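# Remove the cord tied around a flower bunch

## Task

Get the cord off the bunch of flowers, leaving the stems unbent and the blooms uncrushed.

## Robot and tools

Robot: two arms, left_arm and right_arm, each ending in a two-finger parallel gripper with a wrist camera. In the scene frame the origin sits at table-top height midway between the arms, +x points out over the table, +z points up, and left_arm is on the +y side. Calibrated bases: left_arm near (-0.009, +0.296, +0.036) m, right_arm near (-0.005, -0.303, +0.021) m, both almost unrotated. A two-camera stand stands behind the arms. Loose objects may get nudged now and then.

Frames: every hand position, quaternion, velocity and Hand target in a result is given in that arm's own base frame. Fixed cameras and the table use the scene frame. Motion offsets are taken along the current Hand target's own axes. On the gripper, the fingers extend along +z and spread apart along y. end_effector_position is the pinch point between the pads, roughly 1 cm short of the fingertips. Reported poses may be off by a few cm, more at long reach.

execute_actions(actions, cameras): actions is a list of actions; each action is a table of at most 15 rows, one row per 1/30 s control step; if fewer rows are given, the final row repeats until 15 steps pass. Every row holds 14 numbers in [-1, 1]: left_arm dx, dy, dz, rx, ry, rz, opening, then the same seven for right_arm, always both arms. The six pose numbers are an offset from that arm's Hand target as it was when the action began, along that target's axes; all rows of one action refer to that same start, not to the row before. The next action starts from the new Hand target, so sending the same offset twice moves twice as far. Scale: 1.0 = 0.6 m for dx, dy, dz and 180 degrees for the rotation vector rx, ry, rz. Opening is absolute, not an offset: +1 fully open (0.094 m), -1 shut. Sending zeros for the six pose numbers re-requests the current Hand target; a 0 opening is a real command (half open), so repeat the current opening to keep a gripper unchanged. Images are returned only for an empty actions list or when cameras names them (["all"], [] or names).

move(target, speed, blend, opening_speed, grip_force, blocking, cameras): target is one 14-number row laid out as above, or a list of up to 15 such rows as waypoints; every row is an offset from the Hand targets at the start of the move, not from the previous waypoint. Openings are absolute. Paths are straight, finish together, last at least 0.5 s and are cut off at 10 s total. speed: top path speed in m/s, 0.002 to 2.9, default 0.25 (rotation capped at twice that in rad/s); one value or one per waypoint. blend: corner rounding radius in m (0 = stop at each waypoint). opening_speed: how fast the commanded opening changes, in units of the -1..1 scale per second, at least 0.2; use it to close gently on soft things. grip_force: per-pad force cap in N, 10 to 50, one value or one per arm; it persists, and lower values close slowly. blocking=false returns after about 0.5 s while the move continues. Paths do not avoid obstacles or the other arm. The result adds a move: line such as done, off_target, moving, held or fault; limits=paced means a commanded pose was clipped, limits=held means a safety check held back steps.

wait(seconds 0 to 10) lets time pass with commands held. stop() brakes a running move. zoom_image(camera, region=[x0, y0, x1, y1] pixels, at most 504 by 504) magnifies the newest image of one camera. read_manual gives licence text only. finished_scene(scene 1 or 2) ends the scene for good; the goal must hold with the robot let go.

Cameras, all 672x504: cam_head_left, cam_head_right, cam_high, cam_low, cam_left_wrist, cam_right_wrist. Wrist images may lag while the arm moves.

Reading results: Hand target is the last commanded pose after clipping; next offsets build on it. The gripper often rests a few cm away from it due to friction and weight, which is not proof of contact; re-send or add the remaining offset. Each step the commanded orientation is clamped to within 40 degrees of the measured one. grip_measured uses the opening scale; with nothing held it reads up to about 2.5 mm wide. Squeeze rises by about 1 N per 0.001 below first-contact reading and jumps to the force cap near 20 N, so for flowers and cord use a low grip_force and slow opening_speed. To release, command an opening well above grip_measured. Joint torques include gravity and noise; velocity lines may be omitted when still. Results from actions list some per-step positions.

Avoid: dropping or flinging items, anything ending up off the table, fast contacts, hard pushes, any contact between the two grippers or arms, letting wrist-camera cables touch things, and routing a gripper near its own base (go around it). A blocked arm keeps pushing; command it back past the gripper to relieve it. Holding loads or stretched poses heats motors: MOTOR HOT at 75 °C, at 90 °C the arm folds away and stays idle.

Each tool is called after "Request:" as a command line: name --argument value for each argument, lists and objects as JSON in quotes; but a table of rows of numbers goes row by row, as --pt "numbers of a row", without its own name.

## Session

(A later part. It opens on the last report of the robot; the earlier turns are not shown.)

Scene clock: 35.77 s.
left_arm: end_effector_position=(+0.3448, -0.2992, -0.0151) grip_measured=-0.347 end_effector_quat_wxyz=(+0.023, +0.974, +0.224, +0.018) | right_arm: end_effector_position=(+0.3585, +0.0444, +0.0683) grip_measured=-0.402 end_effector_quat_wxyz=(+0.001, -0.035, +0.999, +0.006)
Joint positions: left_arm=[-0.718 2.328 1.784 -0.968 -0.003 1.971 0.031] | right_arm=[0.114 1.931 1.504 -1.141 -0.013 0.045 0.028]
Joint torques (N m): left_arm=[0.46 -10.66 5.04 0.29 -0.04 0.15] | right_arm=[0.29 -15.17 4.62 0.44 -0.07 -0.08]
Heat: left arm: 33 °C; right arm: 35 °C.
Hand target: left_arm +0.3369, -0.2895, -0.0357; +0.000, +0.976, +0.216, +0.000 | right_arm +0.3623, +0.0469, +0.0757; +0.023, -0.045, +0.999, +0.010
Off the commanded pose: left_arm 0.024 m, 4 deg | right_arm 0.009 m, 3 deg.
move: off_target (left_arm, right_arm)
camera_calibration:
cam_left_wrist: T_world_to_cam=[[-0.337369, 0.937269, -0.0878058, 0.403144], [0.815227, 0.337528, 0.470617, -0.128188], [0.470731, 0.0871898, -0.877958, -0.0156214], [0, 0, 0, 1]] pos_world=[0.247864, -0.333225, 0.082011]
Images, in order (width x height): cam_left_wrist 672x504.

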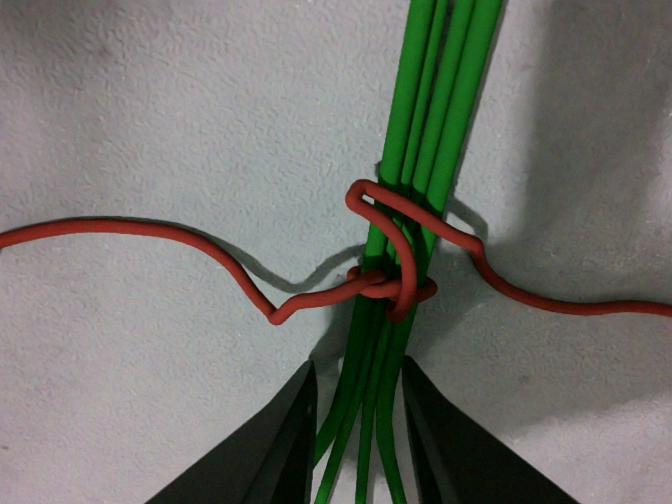

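Request:
move --target '[-0.113,-0.034,0.010,0,0,0.055,-0.42,0,0,0,0,0,0,-0.4]' --speed 0.06 --cameras '["cam_left_wrist","cam_high"]'

Scene clock: 39.20 s.
left_arm: end_effector_position=(+0.3040, -0.3144, -0.0190) grip_measured=-0.417 end_effector_quat_wxyz=(+0.039, +0.985, +0.156, +0.055) | right_arm: end_effector_position=(+0.3585, +0.0444, +0.0683) grip_measured=-0.402 end_effector_quat_wxyz=(+0.001, -0.035, +0.999, +0.006)
Joint positions: left_arm=[-0.824 2.2 1.541 -0.785 -0.047 2.006 0.027] | right_arm=[0.114 1.931 1.504 -1.141 -0.013 0.045 0.028]
Joint torques (N m): left_arm=[-1.62 -10.99 2.43 0.04 0.43 0.18] | right_arm=[0.28 -15.19 4.64 0.45 -0.07 -0.09]
Heat: left arm: 33 °C; right arm: 36 °C.
Hand target: left_arm +0.2667, -0.2996, -0.0418; +0.000, +0.991, +0.131, +0.000 | right_arm +0.3623, +0.0469, +0.0757; +0.023, -0.045, +0.999, +0.010
Off the commanded pose: left_arm 0.046 m, 8 deg | right_arm 0.009 m, 3 deg.
move: off_target (left_arm, right_arm)
camera_calibration:
cam_left_wrist: T_world_to_cam=[[-0.197755, 0.972747, -0.121065, 0.371375], [0.813643, 0.231767, 0.533169, -0.119549], [0.546697, 0.00693315, -0.837302, -0.0460275], [0, 0, 0, 1]] pos_world=[0.195875, -0.333227, 0.0701613]
Images, in order (width x height): cam_high 672x504, cam_left_wrist 672x504.

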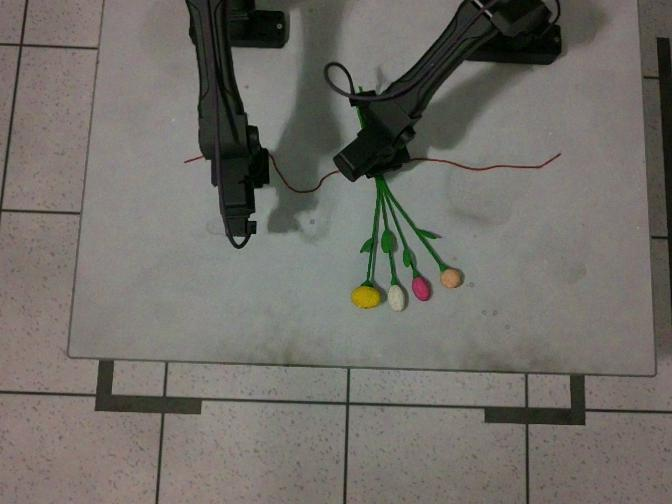

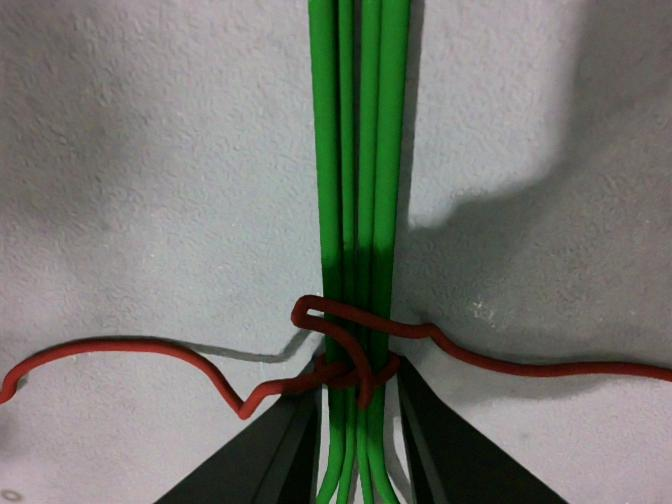

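Request:
move --target '[-0.037,0.011,-0.02,0,0,0,-0.42,0,0,0,0,0,0,-0.4]' --speed 0.06 --cameras '["cam_left_wrist","cam_high"]'

Scene clock: 41.03 s.
left_arm: end_effector_position=(+0.2790, -0.3287, -0.0186) grip_measured=-0.417 end_effector_quat_wxyz=(+0.034, +0.989, +0.138, +0.050) | right_arm: end_effector_position=(+0.3585, +0.0444, +0.0683) grip_measured=-0.402 end_effector_quat_wxyz=(+0.001, -0.035, +0.999, +0.006)
Joint positions: left_arm=[-0.89 2.192 1.531 -0.801 -0.05 1.977 0.027] | right_arm=[0.114 1.931 1.504 -1.141 -0.013 0.045 0.028]
Joint torques (N m): left_arm=[-0.98 -12.63 3.22 -0.19 0.44 -0.11] | right_arm=[0.29 -15.17 4.62 0.45 -0.07 -0.08]
Heat: left arm: 33 °C; right arm: 36 °C.
Hand target: left_arm +0.2470, -0.3117, -0.0298; +0.000, +0.991, +0.131, +0.000 | right_arm +0.3623, +0.0469, +0.0757; +0.023, -0.045, +0.999, +0.010
Off the commanded pose: left_arm 0.038 m, 7 deg | right_arm 0.009 m, 3 deg.
move: off_target (left_arm, right_arm)
camera_calibration:
cam_left_wrist: T_world_to_cam=[[-0.162709, 0.980731, -0.108133, 0.373478], [0.82704, 0.195329, 0.527116, -0.11202], [0.538081, -0.00366328, -0.842885, -0.0330555], [0, 0, 0, 1]] pos_world=[0.1712, -0.344521, 0.0715707]
Images, in order (width x height): cam_high 672x504, cam_left_wrist 672x504.

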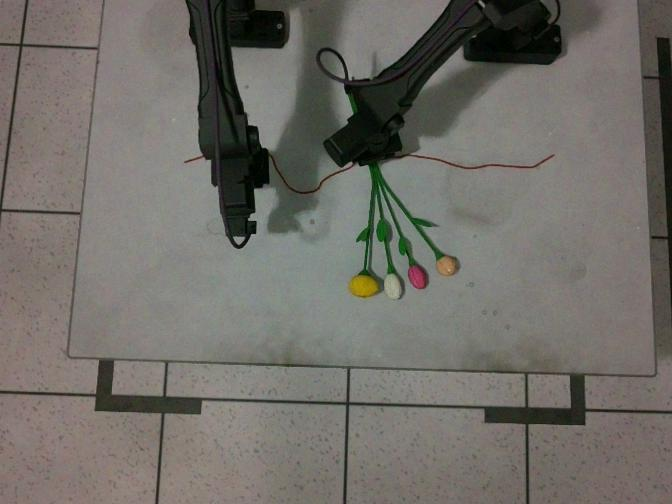

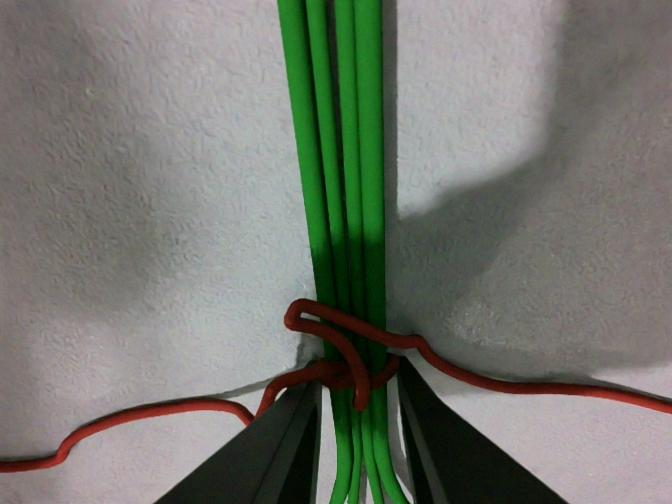

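Request:
move --target '[0,0,0,0,0,0,-0.42,-0.101,0.3725,0.02,0.0073,0.0143,0.0676,-0.4]' --speed 0.2 --cameras '["cam_right_wrist","cam_head_left"]'

Scene clock: 43.23 s.
left_arm: end_effector_position=(+0.2790, -0.3287, -0.0186) grip_measured=-0.417 end_effector_quat_wxyz=(+0.034, +0.989, +0.138, +0.050) | right_arm: end_effector_position=(+0.3782, +0.1412, +0.0760) grip_measured=-0.402 end_effector_quat_wxyz=(+0.029, -0.039, +0.999, +0.017)
Joint positions: left_arm=[-0.89 2.192 1.531 -0.801 -0.05 1.977 0.027] | right_arm=[0.348 2.03 1.673 -1.149 -0.014 0.272 0.028]
Joint torques (N m): left_arm=[-0.98 -12.6 3.15 -0.19 0.45 -0.09] | right_arm=[-0.49 -13.74 5.5 0.31 0.06 -0.01]
Heat: left arm: 33 °C; right arm: 36 °C.
Hand target: left_arm +0.2470, -0.3117, -0.0298; +0.000, +0.991, +0.131, +0.000 | right_arm +0.3787, +0.1373, +0.0767; +0.031, -0.034, +0.999, +0.013 (not the last commanded pose)
Off the commanded pose: left_arm 0.038 m, 7 deg | right_arm 0.136 m, 12 deg.
move: held (right_arm; a check stopped the path), off_target (left_arm); limits=held
pose unreachable (right arm): on one or more control steps of this call, first in action 0 (counted from 0), this arm could not follow its commanded pose, so it was not sent that pose on those steps. It may still have moved: this result reports where it is.
cause: moving toward the commanded pose would bring a part of the arm too close to another arm (this arm's gripper housing and the left arm's wrist (the part past joint 4), 13 mm apart when this arm was first held).
camera_calibration:
cam_right_wrist: T_world_to_cam=[[-0.0451765, -0.995605, -0.082039, 0.173971], [-0.919865, 0.00942847, 0.392121, 0.363938], [-0.389624, 0.0931795, -0.916248, 0.333961], [0, 0, 0, 1]] pos_world=[0.472753, 0.138657, 0.177555]
Images, in order (width x height): cam_head_left 672x504, cam_right_wrist 672x504.

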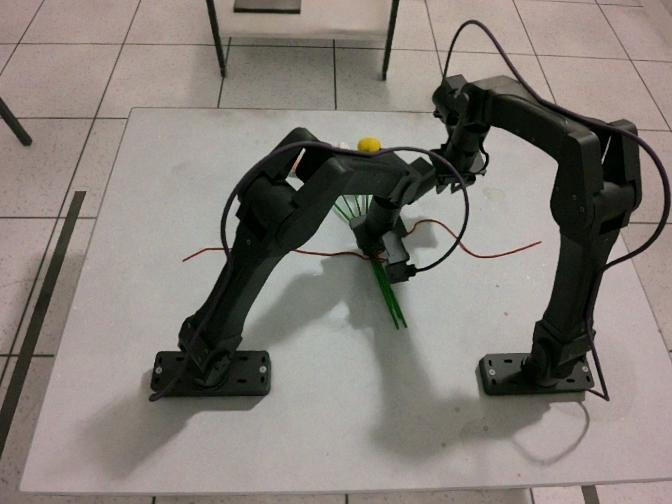

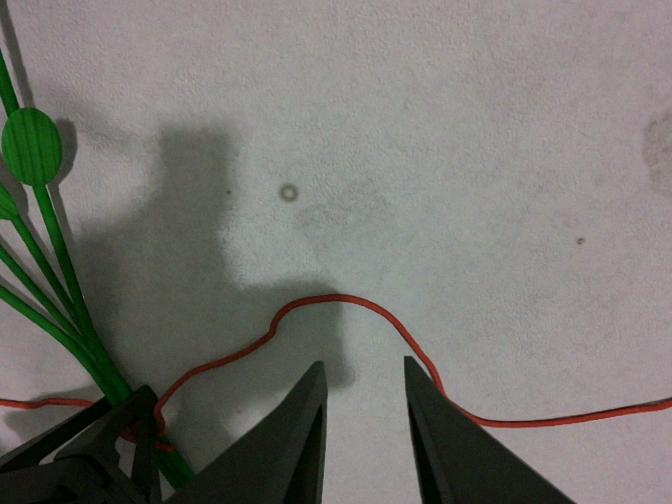

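Request:
move --target '[-0.12,-0.005,0,0,0,0,-0.42,0,0,0,0,0,0,-0.4]' --speed 0.06 --cameras '["cam_left_wrist","cam_right_wrist","cam_high"]'

Scene clock: 45.93 s.
left_arm: end_effector_position=(+0.2001, -0.3410, -0.0201) grip_measured=-0.417 end_effector_quat_wxyz=(+0.023, +0.990, +0.137, +0.036) | right_arm: end_effector_position=(+0.3782, +0.1412, +0.0760) grip_measured=-0.402 end_effector_quat_wxyz=(+0.029, -0.039, +0.999, +0.017)
Joint positions: left_arm=[-1.066 2.104 1.385 -0.782 -0.05 1.802 0.027] | right_arm=[0.348 2.03 1.673 -1.149 -0.014 0.272 0.028]
Joint velocities: left_arm=[within noise] | right_arm=[-0.017 -0.046 -0.007 0.022 0.007 -0.037 -0.001]
Joint torques (N m): left_arm=[-1.05 -11.66 3.04 0.12 0.45 -0.1] | right_arm=[-0.49 -13.75 5.49 0.3 0.06 -0.01]
Heat: left arm: 32 °C; right arm: 36 °C.
Hand target: left_arm +0.1767, -0.3276, -0.0297; +0.000, +0.991, +0.131, +0.000 | right_arm +0.3787, +0.1373, +0.0767; +0.031, -0.034, +0.999, +0.013
Off the commanded pose: left_arm 0.029 m, 5 deg | right_arm 0.004 m, 1 deg.
move: off_target (left_arm)
camera_calibration:
cam_left_wrist: T_world_to_cam=[[-0.164513, 0.982587, -0.0863652, 0.373964], [0.842929, 0.18552, 0.505028, -0.0506023], [0.512257, 0.010284, -0.858771, 0.0176295], [0, 0, 0, 1]] pos_world=[0.0951452, -0.358246, 0.0729928]
cam_right_wrist: T_world_to_cam=[[-0.0451765, -0.995605, -0.082039, 0.173971], [-0.919865, 0.00942847, 0.392121, 0.363938], [-0.389624, 0.0931795, -0.916248, 0.333961], [0, 0, 0, 1]] pos_world=[0.472753, 0.138657, 0.177555]
Images, in order (width x height): cam_high 672x504, cam_left_wrist 672x504, cam_right_wrist 672x504.

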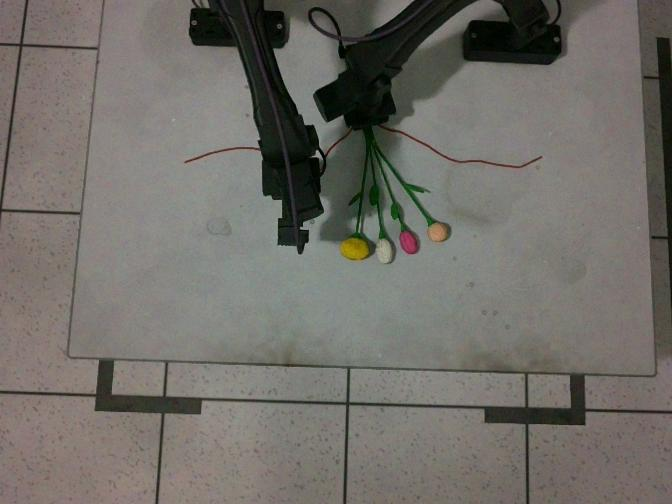

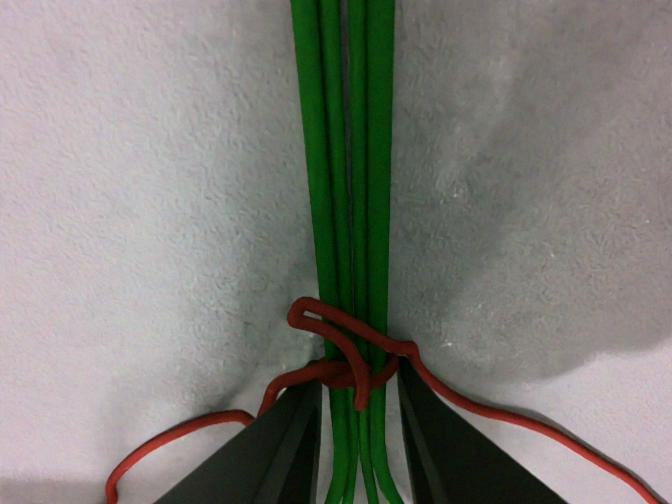

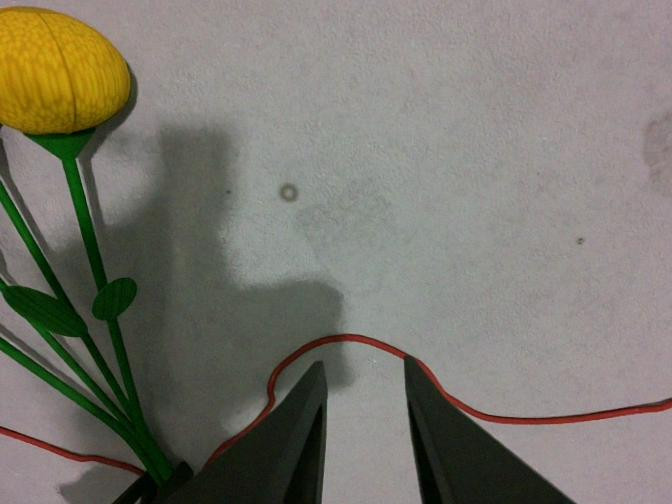

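Request:
move --target '[0,0,0,0,0,0,-0.42,-0.0955,0.242,0.02,0,0,0,-0.4]' --speed 0.2 --cameras '["cam_right_wrist","cam_head_left"]'

Scene clock: 48.70 s.
left_arm: end_effector_position=(+0.2001, -0.3410, -0.0201) grip_measured=-0.417 end_effector_quat_wxyz=(+0.023, +0.990, +0.137, +0.036) | right_arm: end_effector_position=(+0.4237, +0.2901, +0.0801) grip_measured=-0.402 end_effector_quat_wxyz=(+0.041, -0.044, +0.998, +0.031)
Joint positions: left_arm=[-1.066 2.104 1.385 -0.782 -0.05 1.802 0.027] | right_arm=[0.595 2.615 2.69 -1.543 -0.01 0.508 0.028]
Joint torques (N m): left_arm=[-1.03 -11.63 3.04 0.13 0.46 -0.09] | right_arm=[-0.18 -15.27 7.53 0.23 0.19 0.11]
Heat: left arm: 32 °C; right arm: 37 °C.
Hand target: left_arm +0.1767, -0.3276, -0.0297; +0.000, +0.991, +0.131, +0.000 | right_arm +0.4264, +0.2864, +0.0719; +0.031, -0.034, +0.999, +0.013
Off the commanded pose: left_arm 0.029 m, 5 deg | right_arm 0.010 m, 3 deg.
joint sent to its limit (right arm) — joint 4 (wrist pitch), lower limit. The joint targets still meet the commanded pose.
move: off_target (left_arm, right_arm)
camera_calibration:
cam_right_wrist: T_world_to_cam=[[-0.0320256, -0.99323, -0.111659, 0.3208], [-0.928678, -0.0117301, 0.370701, 0.414235], [-0.369501, 0.115568, -0.922016, 0.326988], [0, 0, 0, 1]] pos_world=[0.515788, 0.285698, 0.183751]
Images, in order (width x height): cam_head_left 672x504, cam_right_wrist 672x504.

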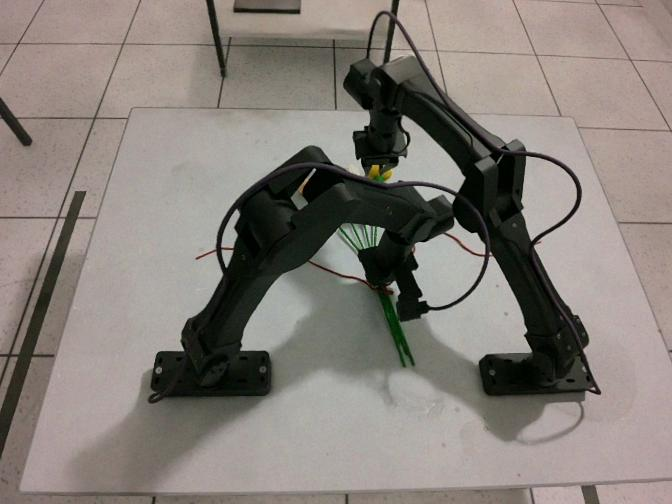

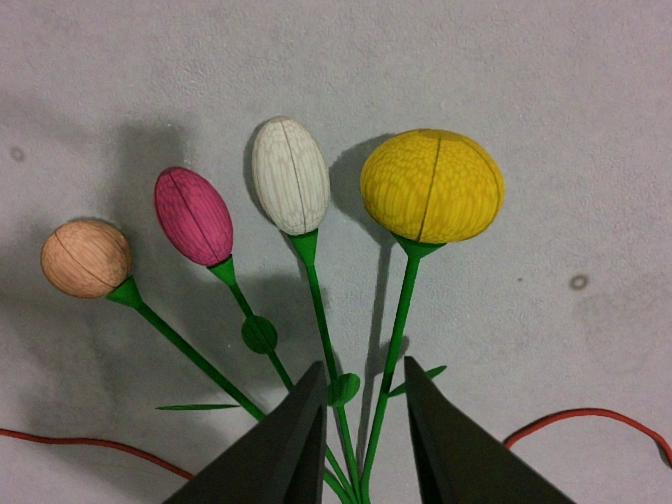

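Request:
move --target '[0,0,0,0,0,0,-0.42,0.0048,-0.0283,0.09,0,0,0,-0.4]' --speed 0.12 --cameras '["cam_right_wrist"]'

Scene clock: 50.70 s.
left_arm: end_effector_position=(+0.2001, -0.3410, -0.0201) grip_measured=-0.417 end_effector_quat_wxyz=(+0.023, +0.990, +0.137, +0.036) | right_arm: end_effector_position=(+0.4193, +0.2712, +0.0031) grip_measured=-0.402 end_effector_quat_wxyz=(+0.005, -0.034, +0.999, +0.008)
Joint positions: left_arm=[-1.066 2.104 1.385 -0.782 -0.05 1.802 0.027] | right_arm=[0.569 2.579 2.316 -1.292 -0.008 0.502 0.028]
Joint torques (N m): left_arm=[-1.02 -11.66 3.04 0.12 0.46 -0.09] | right_arm=[-0.36 -21.79 4.71 0.44 0.16 -0.07]
Heat: left arm: 32 °C; right arm: 37 °C.
Hand target: left_arm +0.1767, -0.3276, -0.0297; +0.000, +0.991, +0.131, +0.000 | right_arm +0.4280, +0.2707, +0.0173; +0.031, -0.034, +0.999, +0.013
Off the commanded pose: left_arm 0.029 m, 5 deg | right_arm 0.017 m, 3 deg.
move: off_target (left_arm, right_arm)
camera_calibration:
cam_right_wrist: T_world_to_cam=[[-0.0578213, -0.996532, -0.0598404, 0.30486], [-0.900016, 0.0260956, 0.435075, 0.416067], [-0.432004, 0.079014, -0.898404, 0.292563], [0, 0, 0, 1]] pos_world=[0.518483, 0.269829, 0.100062]
Images, in order (width x height): cam_right_wrist 672x504.

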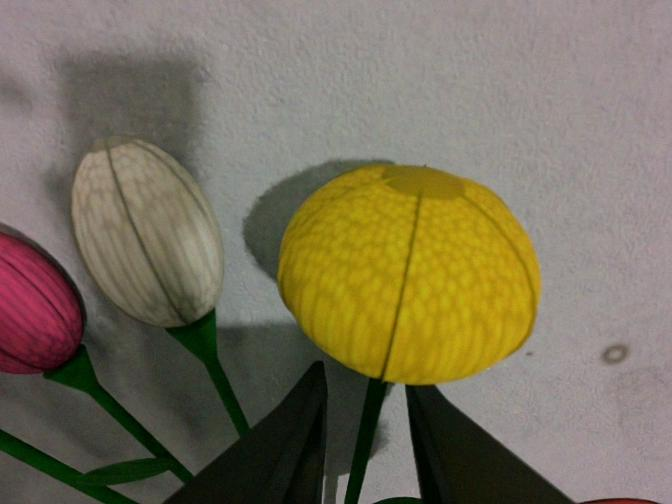

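Request:
move --pt "0 0 0 0 0 0 -0.42 0.022 0.003 0 0 0 0 -0.4" --pt "0 0 0 0 0 0 -0.42 0.022 0.003 0.022 0 0 0 -0.4" --speed 0.06 --cameras '["cam_right_wrist"]'

Scene clock: 52.70 s.
left_arm: end_effector_position=(+0.2001, -0.3410, -0.0201) grip_measured=-0.417 end_effector_quat_wxyz=(+0.023, +0.990, +0.137, +0.036) | right_arm: end_effector_position=(+0.4106, +0.2663, -0.0041) grip_measured=-0.402 end_effector_quat_wxyz=(+0.007, -0.034, +0.999, +0.009)
Joint positions: left_arm=[-1.066 2.104 1.385 -0.782 -0.05 1.802 0.027] | right_arm=[0.57 2.514 2.166 -1.203 -0.008 0.502 0.028]
Joint torques (N m): left_arm=[-1.05 -11.63 3.03 0.12 0.46 -0.1] | right_arm=[0.81 -20.22 4.34 0.57 0.16 0.09]
Heat: left arm: 32 °C; right arm: 38 °C.
Hand target: left_arm +0.1767, -0.3276, -0.0297; +0.000, +0.991, +0.131, +0.000 | right_arm +0.4155, +0.2721, +0.0033; +0.031, -0.034, +0.999, +0.013
Off the commanded pose: left_arm 0.029 m, 5 deg | right_arm 0.011 m, 3 deg.
move: off_target (left_arm, right_arm)
camera_calibration:
cam_right_wrist: T_world_to_cam=[[-0.0565272, -0.996467, -0.0621187, 0.298383], [-0.901473, 0.0241981, 0.432158, 0.412623], [-0.429128, 0.080427, -0.899656, 0.281157], [0, 0, 0, 1]] pos_world=[0.509488, 0.264732, 0.0931617]
Images, in order (width x height): cam_right_wrist 672x504.

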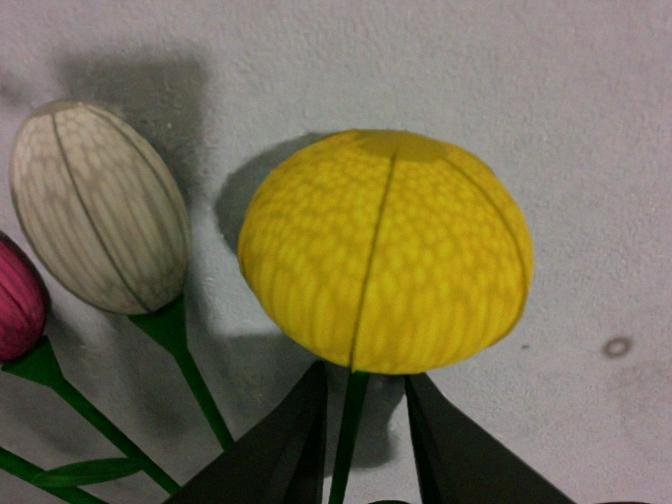

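Request:
move --target '[0,0,0,0,0,0,-0.42,0.008,0.006,0.013,0,0,0,-0.4]' --speed 0.05

Request:
move --target '[0,0,0,0,0,0,-0.42,0,0,0,0,0,0,-0.9]' --grip_force '[50,15]' --opening_speed 0.6 --cameras '["cam_right_wrist","cam_high"]'

Scene clock: 54.00 s.
left_arm: end_effector_position=(+0.2001, -0.3410, -0.0201) grip_measured=-0.417 end_effector_quat_wxyz=(+0.023, +0.990, +0.137, +0.036) | right_arm: end_effector_position=(+0.4102, +0.2666, -0.0044) grip_measured=-0.402 end_effector_quat_wxyz=(+0.017, -0.036, +0.999, +0.004)
Joint positions: left_arm=[-1.066 2.104 1.385 -0.782 -0.05 1.802 0.027] | right_arm=[0.578 2.496 2.13 -1.172 0.01 0.506 0.028]
Joint torques (N m): left_arm=[-0.96 -11.64 3.06 0.13 0.46 -0.09] | right_arm=[1.11 -18.66 4.03 0.64 0.1 0.13]
Heat: left arm: 32 °C; right arm: 38 °C.
Hand target: left_arm +0.1767, -0.3276, -0.0297; +0.000, +0.991, +0.131, +0.000 | right_arm +0.4109, +0.2756, -0.0047; +0.031, -0.034, +0.999, +0.013
Off the commanded pose: left_arm 0.029 m, 5 deg | right_arm 0.009 m, 2 deg.
move: off_target (left_arm)

Scene clock: 57.40 s.
left_arm: end_effector_position=(+0.2001, -0.3410, -0.0201) grip_measured=-0.417 end_effector_quat_wxyz=(+0.023, +0.990, +0.137, +0.036) | right_arm: end_effector_position=(+0.4118, +0.2738, -0.0043) grip_measured=-0.873 end_effector_quat_wxyz=(+0.022, -0.022, +0.999, +0.015)
Joint positions: left_arm=[-1.066 2.104 1.385 -0.782 -0.05 1.802 0.027] | right_arm=[0.584 2.496 2.13 -1.15 -0.002 0.54 0.006]
Joint torques (N m): left_arm=[-1.02 -11.63 3 0.13 0.45 -0.09] | right_arm=[0.64 -18.74 4.04 0.49 0.09 -0.11]
Heat: left arm: 32 °C; right arm: 39 °C.
Hand target: left_arm +0.1767, -0.3276, -0.0297; +0.000, +0.991, +0.131, +0.000 | right_arm +0.4109, +0.2756, -0.0047; +0.031, -0.034, +0.999, +0.013
Off the commanded pose: left_arm 0.029 m, 5 deg | right_arm 0.002 m, 2 deg.
grip_force (N): 50, 15
move: off_target (left_arm)
camera_calibration:
cam_right_wrist: T_world_to_cam=[[-0.0790836, -0.99375, -0.0787768, 0.314474], [-0.913683, 0.040655, 0.404388, 0.414003], [-0.398658, 0.103957, -0.911188, 0.261857], [0, 0, 0, 1]] pos_world=[0.507529, 0.268455, 0.0959565]
Images, in order (width x height): cam_high 672x504, cam_right_wrist 672x504.

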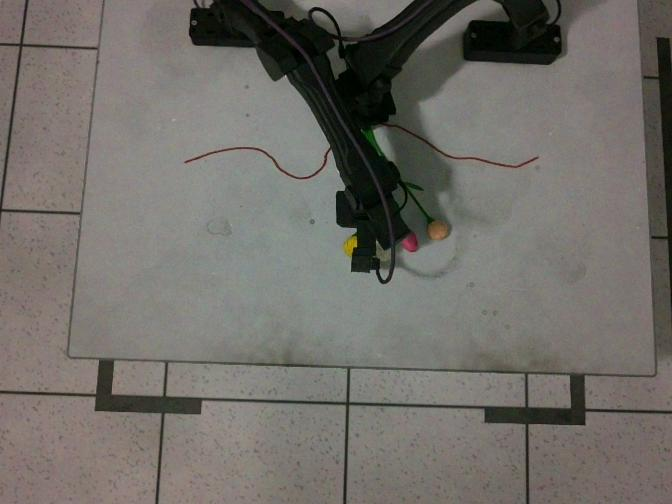

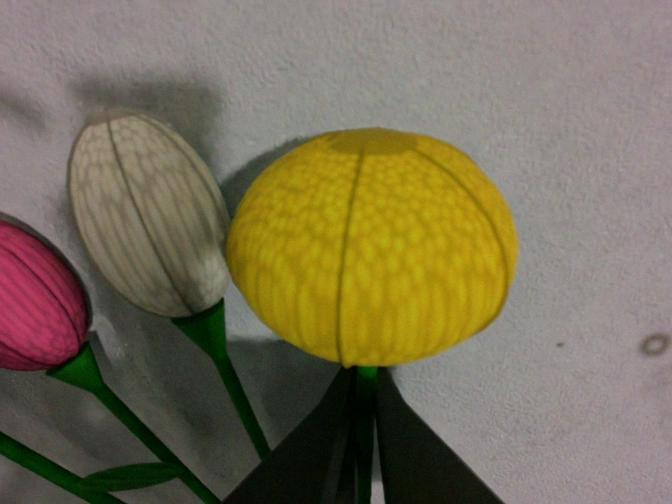

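Request:
move --target '[-0.1,0.003,0,0,0,0,-0.42,0,0,0,0,0,0,-0.9]' --speed 0.05 --cameras '["cam_left_wrist","cam_right_wrist","cam_high"]'

Scene clock: 60.40 s.
left_arm: end_effector_position=(+0.1434, -0.3646, -0.0202) grip_measured=-0.417 end_effector_quat_wxyz=(+0.035, +0.989, +0.140, +0.035) | right_arm: end_effector_position=(+0.4106, +0.2755, -0.0043) grip_measured=-0.895 end_effector_quat_wxyz=(+0.022, -0.023, +0.999, +0.017)
Joint positions: left_arm=[-1.223 2.082 1.348 -0.755 -0.053 1.639 0.027] | right_arm=[0.587 2.496 2.13 -1.15 -0.005 0.542 0.005]
Joint torques (N m): left_arm=[-1.37 -11.54 3.03 0.04 0.49 -0.09] | right_arm=[0.36 -18.7 4.07 0.48 0.13 -0.11]
Heat: left arm: 32 °C; right arm: 39 °C.
Hand target: left_arm +0.1192, -0.3449, -0.0297; +0.000, +0.991, +0.131, +0.000 | right_arm +0.4110, +0.2755, -0.0047; +0.031, -0.034, +0.999, +0.013
Off the commanded pose: left_arm 0.033 m, 6 deg | right_arm 0.000 m, 2 deg.
grip_force (N): 50, 15
move: off_target (left_arm)
camera_calibration:
cam_left_wrist: T_world_to_cam=[[-0.169059, 0.979554, -0.109056, 0.386921], [0.841849, 0.201056, 0.500867, 0.00742395], [0.512552, -0.00713245, -0.858626, 0.0404236], [0, 0, 0, 1]] pos_world=[0.0384435, -0.380214, 0.0731864]
cam_right_wrist: T_world_to_cam=[[-0.0775499, -0.993673, -0.081239, 0.31541], [-0.913026, 0.0380528, 0.406123, 0.413306], [-0.400462, 0.105668, -0.9102, 0.261465], [0, 0, 0, 1]] pos_world=[0.506526, 0.270059, 0.0957563]
Images, in order (width x height): cam_high 672x504, cam_left_wrist 672x504, cam_right_wrist 672x504.

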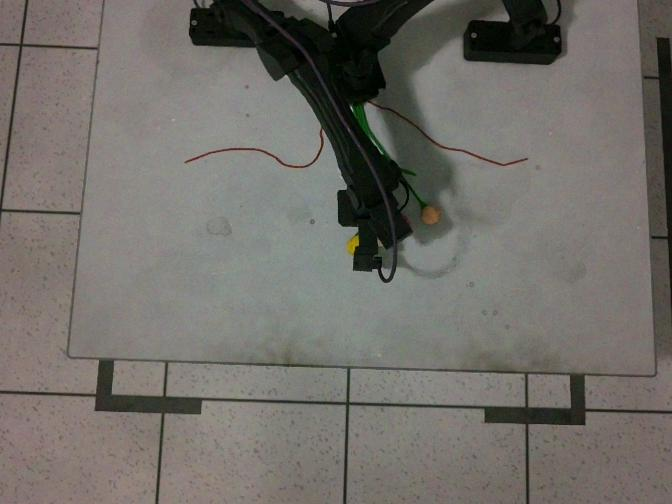

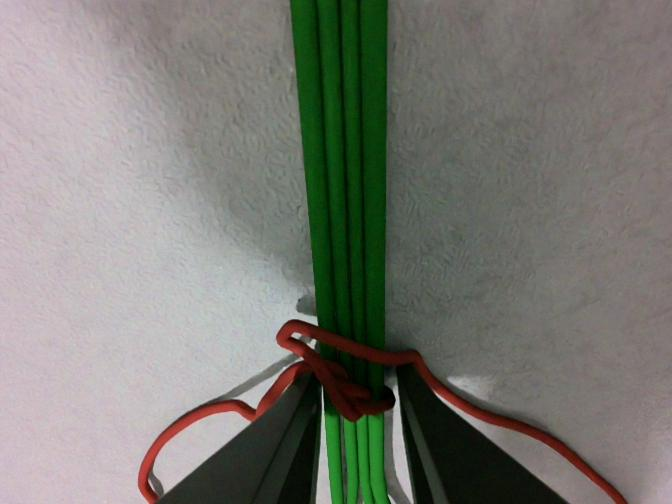

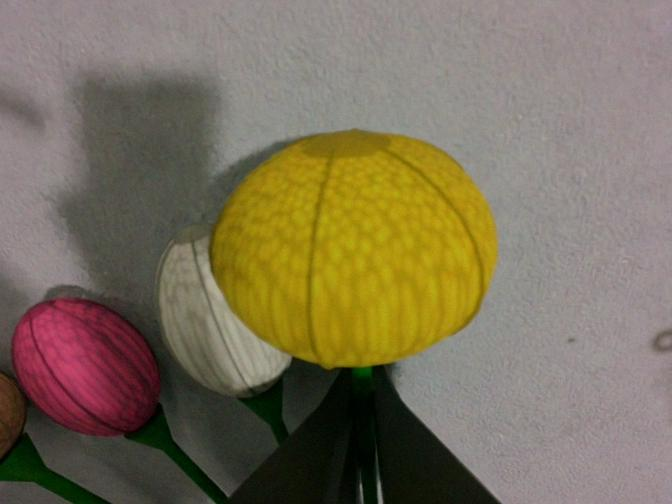

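Request:
move --target '[-0.09,0.003,0,0,0,0,-0.42,0.088,-0.009,0,0,0,0,-0.9]' --speed 0.05 --cameras '["cam_left_wrist","cam_right_wrist","cam_high","cam_head_left"]'

Scene clock: 63.27 s.
left_arm: end_effector_position=(+0.0880, -0.3798, -0.0203) grip_measured=-0.417 end_effector_quat_wxyz=(+0.035, +0.989, +0.140, +0.029) | right_arm: end_effector_position=(+0.3604, +0.2672, -0.0056) grip_measured=-0.895 end_effector_quat_wxyz=(+0.023, -0.028, +0.999, +0.019)
Joint positions: left_arm=[-1.37 2.082 1.348 -0.762 -0.053 1.492 0.027] | right_arm=[0.634 2.285 1.748 -0.976 -0.005 0.578 0.005]
Joint torques (N m): left_arm=[-1.39 -11.03 3.77 0.01 0.5 -0.06] | right_arm=[0.65 -16.49 3.78 0.5 0.17 0.01]
Heat: left arm: 32 °C; right arm: 39 °C.
Hand target: left_arm +0.0677, -0.3607, -0.0297; +0.000, +0.991, +0.131, +0.000 | right_arm +0.3587, +0.2665, -0.0080; +0.031, -0.034, +0.999, +0.013
Off the commanded pose: left_arm 0.030 m, 5 deg | right_arm 0.003 m, 1 deg.
grip_force (N): 50, 15
move: off_target (left_arm)
camera_calibration:
cam_left_wrist: T_world_to_cam=[[-0.169567, 0.979314, -0.110416, 0.392327], [0.847442, 0.202084, 0.490922, 0.0569108], [0.50308, -0.0103269, -0.864178, 0.0680545], [0, 0, 0, 1]] pos_world=[-0.01594, -0.395009, 0.0741915]
cam_right_wrist: T_world_to_cam=[[-0.0676589, -0.994038, -0.0854977, 0.299555], [-0.914243, 0.0274591, 0.404236, 0.371552], [-0.399478, 0.105516, -0.91065, 0.24075], [0, 0, 0, 1]] pos_world=[0.456131, 0.262164, 0.0946556]
Images, in order (width x height): cam_head_left 672x504, cam_high 672x504, cam_left_wrist 672x504, cam_right_wrist 672x504.

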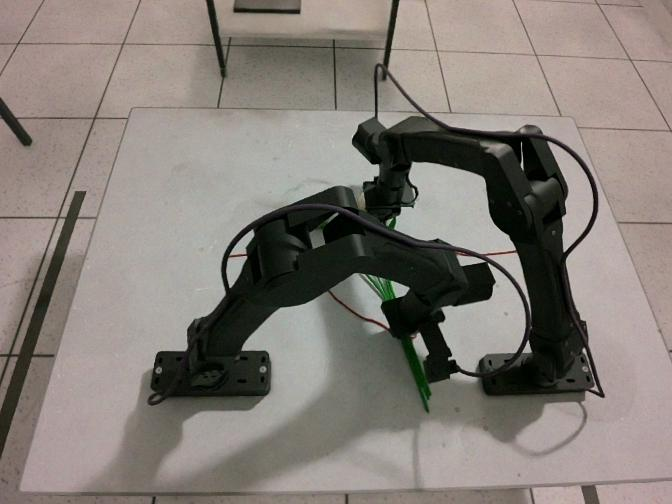

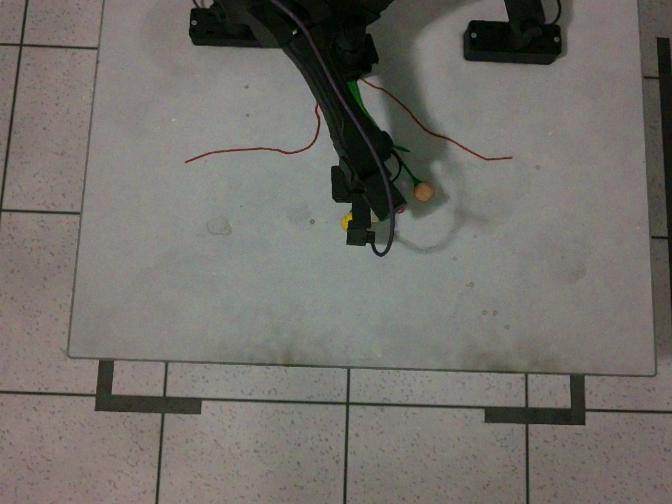

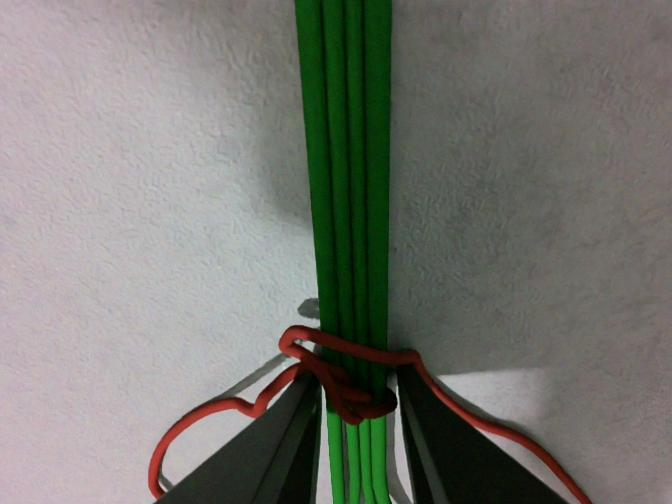

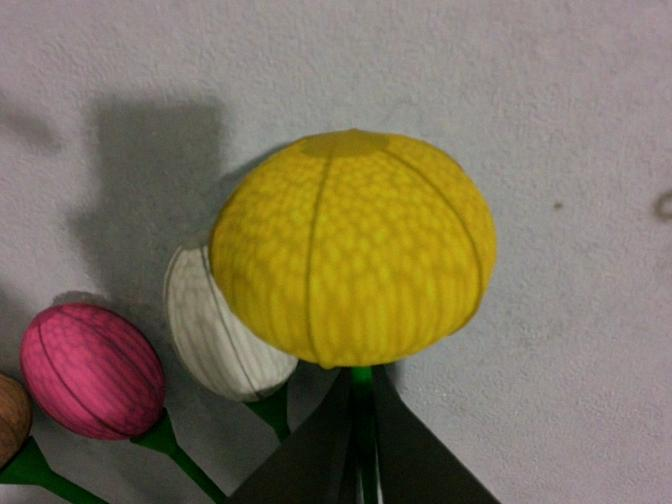

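Request:
move --target '[0,0,0,0,0,0,-0.42,-0.143,0.015,0,0,0,0,-0.9]' --speed 0.05 --cameras '["cam_left_wrist","cam_right_wrist","cam_high"]'

Scene clock: 66.40 s.
left_arm: end_effector_position=(+0.0879, -0.3794, -0.0204) grip_measured=-0.417 end_effector_quat_wxyz=(+0.035, +0.989, +0.140, +0.029) | right_arm: end_effector_position=(+0.4409, +0.2877, +0.0060) grip_measured=-0.896 end_effector_quat_wxyz=(+0.037, -0.024, +0.999, +0.026)
Joint positions: left_arm=[-1.37 2.082 1.348 -0.764 -0.053 1.492 0.027] | right_arm=[0.575 2.644 2.448 -1.284 -0.005 0.526 0.005]
Joint torques (N m): left_arm=[-1.37 -11.04 3.78 0 0.49 -0.08] | right_arm=[-0.69 -15.77 7.86 0.18 0.12 -0.22]
Heat: left arm: 32 °C; right arm: 39 °C.
Hand target: left_arm +0.0677, -0.3607, -0.0297; +0.000, +0.991, +0.131, +0.000 | right_arm +0.4435, +0.2814, -0.0025; +0.031, -0.034, +0.999, +0.013
Off the commanded pose: left_arm 0.029 m, 5 deg | right_arm 0.011 m, 2 deg.
grip_force (N): 50, 15
move: off_target (left_arm, right_arm)
camera_calibration:
cam_left_wrist: T_world_to_cam=[[-0.169622, 0.979472, -0.108917, 0.392066], [0.847566, 0.201378, 0.490997, 0.0566726], [0.502852, -0.00903006, -0.864326, 0.0686265], [0, 0, 0, 1]] pos_world=[-0.0160396, -0.394811, 0.0741921]
cam_right_wrist: T_world_to_cam=[[-0.071947, -0.992155, -0.102232, 0.327899], [-0.925186, 0.0280925, 0.378474, 0.444703], [-0.372633, 0.121814, -0.919949, 0.264731], [0, 0, 0, 1]] pos_world=[0.533671, 0.280586, 0.108752]
Images, in order (width x height): cam_high 672x504, cam_left_wrist 672x504, cam_right_wrist 672x504.

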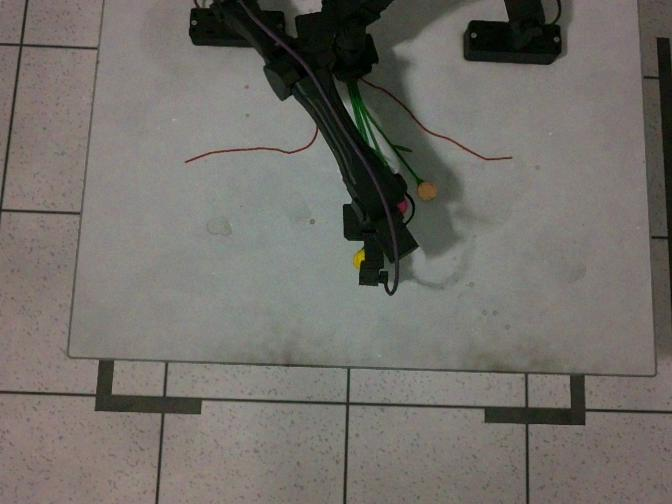

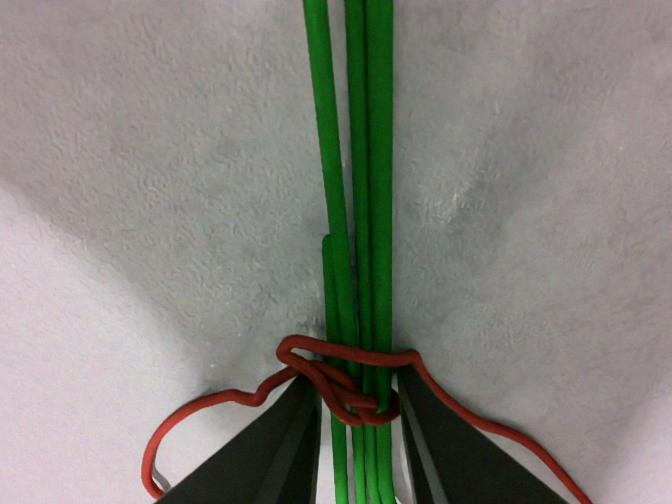

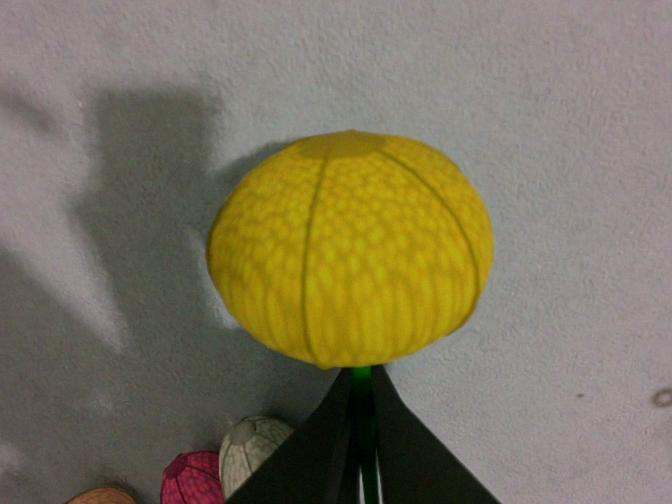

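Request:
move --target '[-0.085,-0.006,0,0,0,0,-0.42,0,0,0,0,0,0,-0.9]' --speed 0.05 --cameras '["cam_left_wrist","cam_right_wrist","cam_head_left","cam_head_right"]'

Scene clock: 69.30 s.
left_arm: end_effector_position=(+0.0332, -0.3877, -0.0204) grip_measured=-0.417 end_effector_quat_wxyz=(+0.038, +0.989, +0.138, +0.024) | right_arm: end_effector_position=(+0.4386, +0.2862, +0.0057) grip_measured=-0.896 end_effector_quat_wxyz=(+0.033, -0.025, +0.999, +0.023)
Joint positions: left_arm=[-1.513 2.082 1.348 -0.765 -0.053 1.354 0.027] | right_arm=[0.575 2.644 2.448 -1.295 -0.005 0.525 0.005]
Joint torques (N m): left_arm=[-1.1 -10.04 5.24 -0.06 0.5 -0.1] | right_arm=[-0.68 -15.68 7.99 0.25 0.12 -0.2]
Heat: left arm: 32 °C; right arm: 39 °C.
Hand target: left_arm +0.0175, -0.3705, -0.0297; +0.000, +0.991, +0.131, +0.000 | right_arm +0.4435, +0.2814, -0.0025; +0.031, -0.034, +0.999, +0.013
Off the commanded pose: left_arm 0.025 m, 5 deg | right_arm 0.011 m, 2 deg.
grip_force (N): 50, 15
move: off_target (left_arm, right_arm)
camera_calibration:
cam_left_wrist: T_world_to_cam=[[-0.165926, 0.979492, -0.114298, 0.390648], [0.852945, 0.200719, 0.481868, 0.104076], [0.494928, -0.0175351, -0.868757, 0.0928864], [0, 0, 0, 1]] pos_world=[-0.0699246, -0.401898, 0.0751948]
cam_right_wrist: T_world_to_cam=[[-0.0713511, -0.992849, -0.0957109, 0.326173], [-0.921799, 0.0289784, 0.386583, 0.440962], [-0.381045, 0.115809, -0.917275, 0.269279], [0, 0, 0, 1]] pos_world=[0.532358, 0.279877, 0.107753]
Images, in order (width x height): cam_head_left 672x504, cam_head_right 672x504, cam_left_wrist 672x504, cam_right_wrist 672x504.

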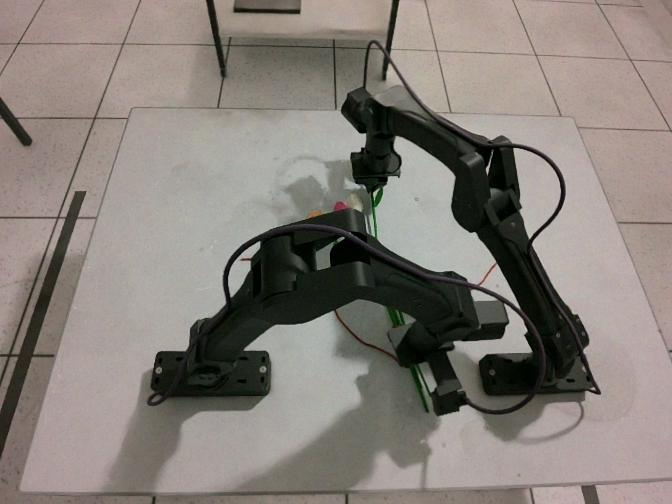

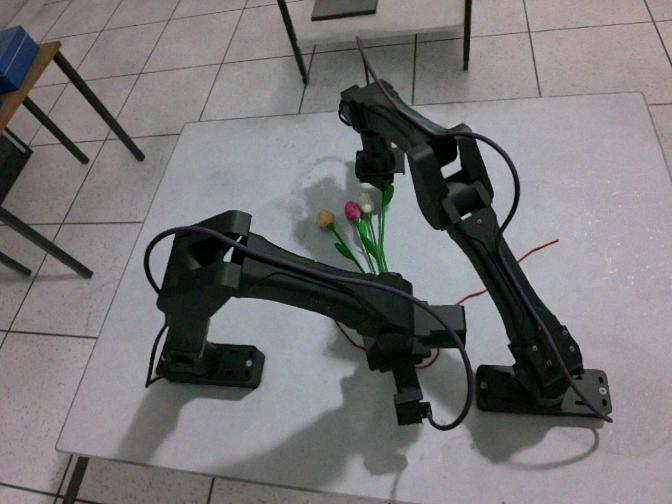

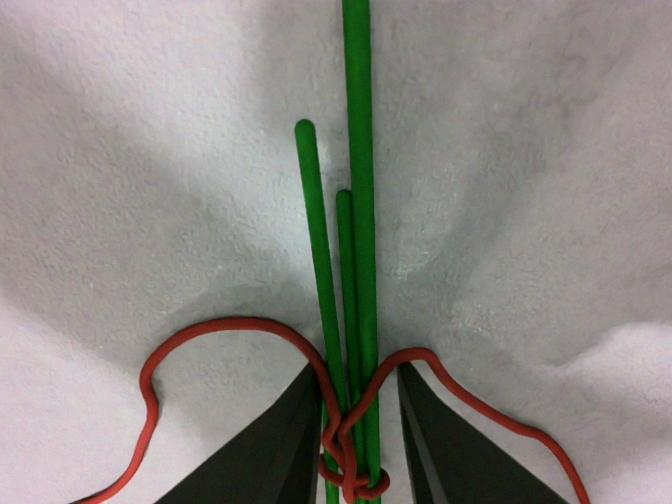

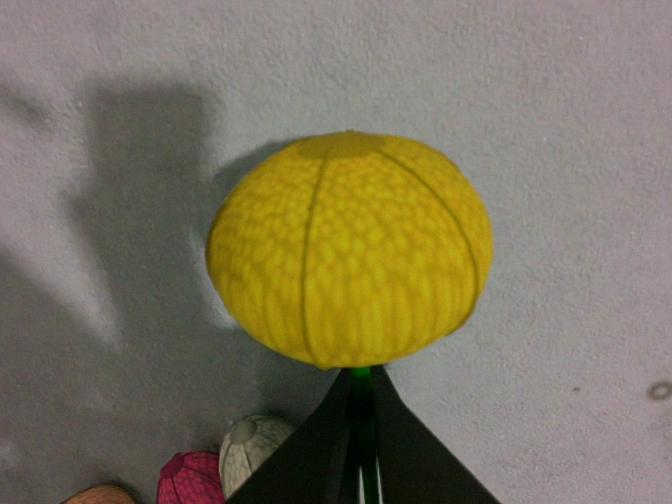

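Request:
move --target '[-0.1,-0.026,0,0,0,0.08,-0.42,0,0,0,0,0,0,-0.9]' --speed 0.05 --cameras '["cam_left_wrist","cam_right_wrist","cam_head_left","cam_head_right"]'

Scene clock: 75.67 s.
left_arm: end_effector_position=(-0.0304, -0.3875, -0.0204) grip_measured=-0.417 end_effector_quat_wxyz=(+0.038, +0.999, +0.028, +0.022) | right_arm: end_effector_position=(+0.4386, +0.2862, +0.0057) grip_measured=-0.896 end_effector_quat_wxyz=(+0.033, -0.026, +0.999, +0.023)
Joint positions: left_arm=[-1.676 2.082 1.348 -0.767 -0.053 1.411 0.027] | right_arm=[0.575 2.644 2.448 -1.295 -0.005 0.523 0.005]
Joint torques (N m): left_arm=[-1.33 -9.43 6.26 -0.08 0.52 0.17] | right_arm=[-0.66 -15.68 8.01 0.24 0.12 -0.19]
Heat: left arm: 32 °C; right arm: 39 °C.
Hand target: left_arm -0.0445, -0.3710, -0.0296; +0.000, +1.000, +0.006, +0.000 | right_arm +0.4435, +0.2814, -0.0025; +0.031, -0.034, +0.999, +0.013
Off the commanded pose: left_arm 0.024 m, 6 deg | right_arm 0.011 m, 1 deg.
grip_force (N): 50, 15
move: off_target (left_arm, right_arm)
camera_calibration:
cam_left_wrist: T_world_to_cam=[[0.0525079, 0.992538, -0.110051, 0.391663], [0.873981, 0.00763976, 0.485901, 0.0841509], [0.483116, -0.121696, -0.867058, 0.083709], [0, 0, 0, 1]] pos_world=[-0.134553, -0.379197, 0.0747944]
cam_right_wrist: T_world_to_cam=[[-0.0697882, -0.99297, -0.0956056, 0.325463], [-0.921886, 0.0275811, 0.386479, 0.441407], [-0.381125, 0.115109, -0.91733, 0.269513], [0, 0, 0, 1]] pos_world=[0.532359, 0.279977, 0.107753]
Images, in order (width x height): cam_head_left 672x504, cam_head_right 672x504, cam_left_wrist 672x504, cam_right_wrist 672x504.

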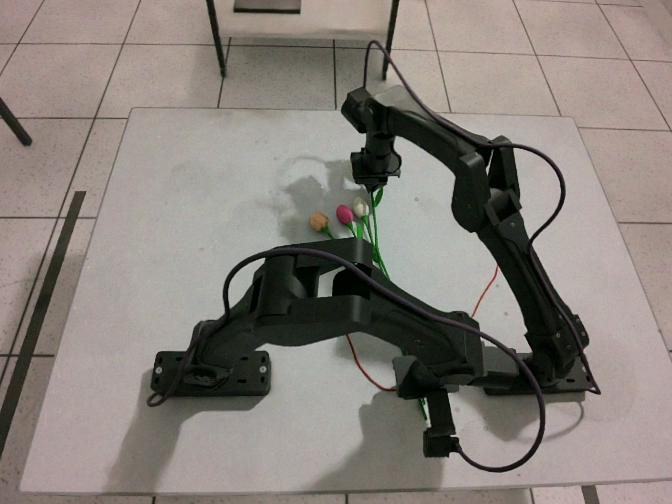

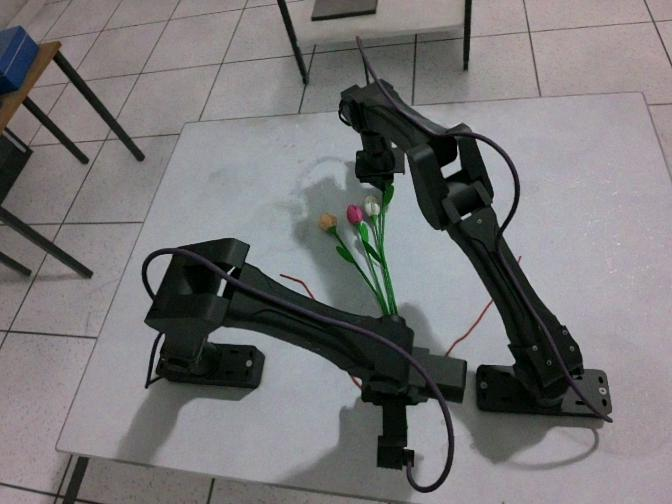

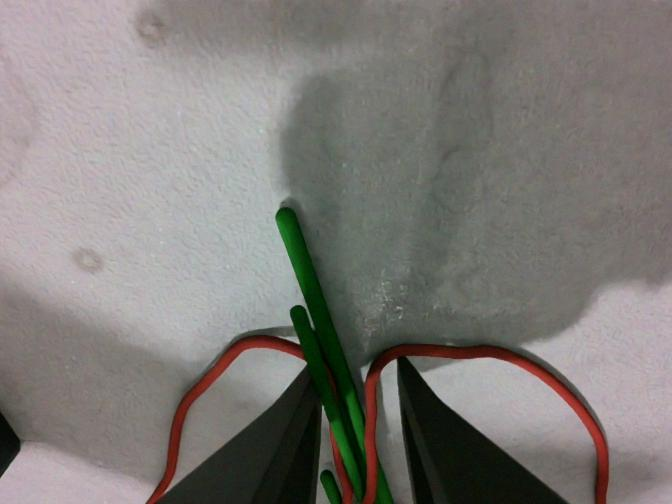

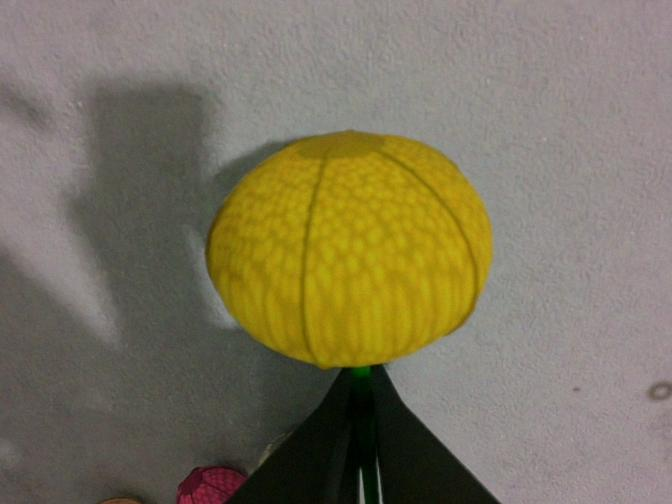

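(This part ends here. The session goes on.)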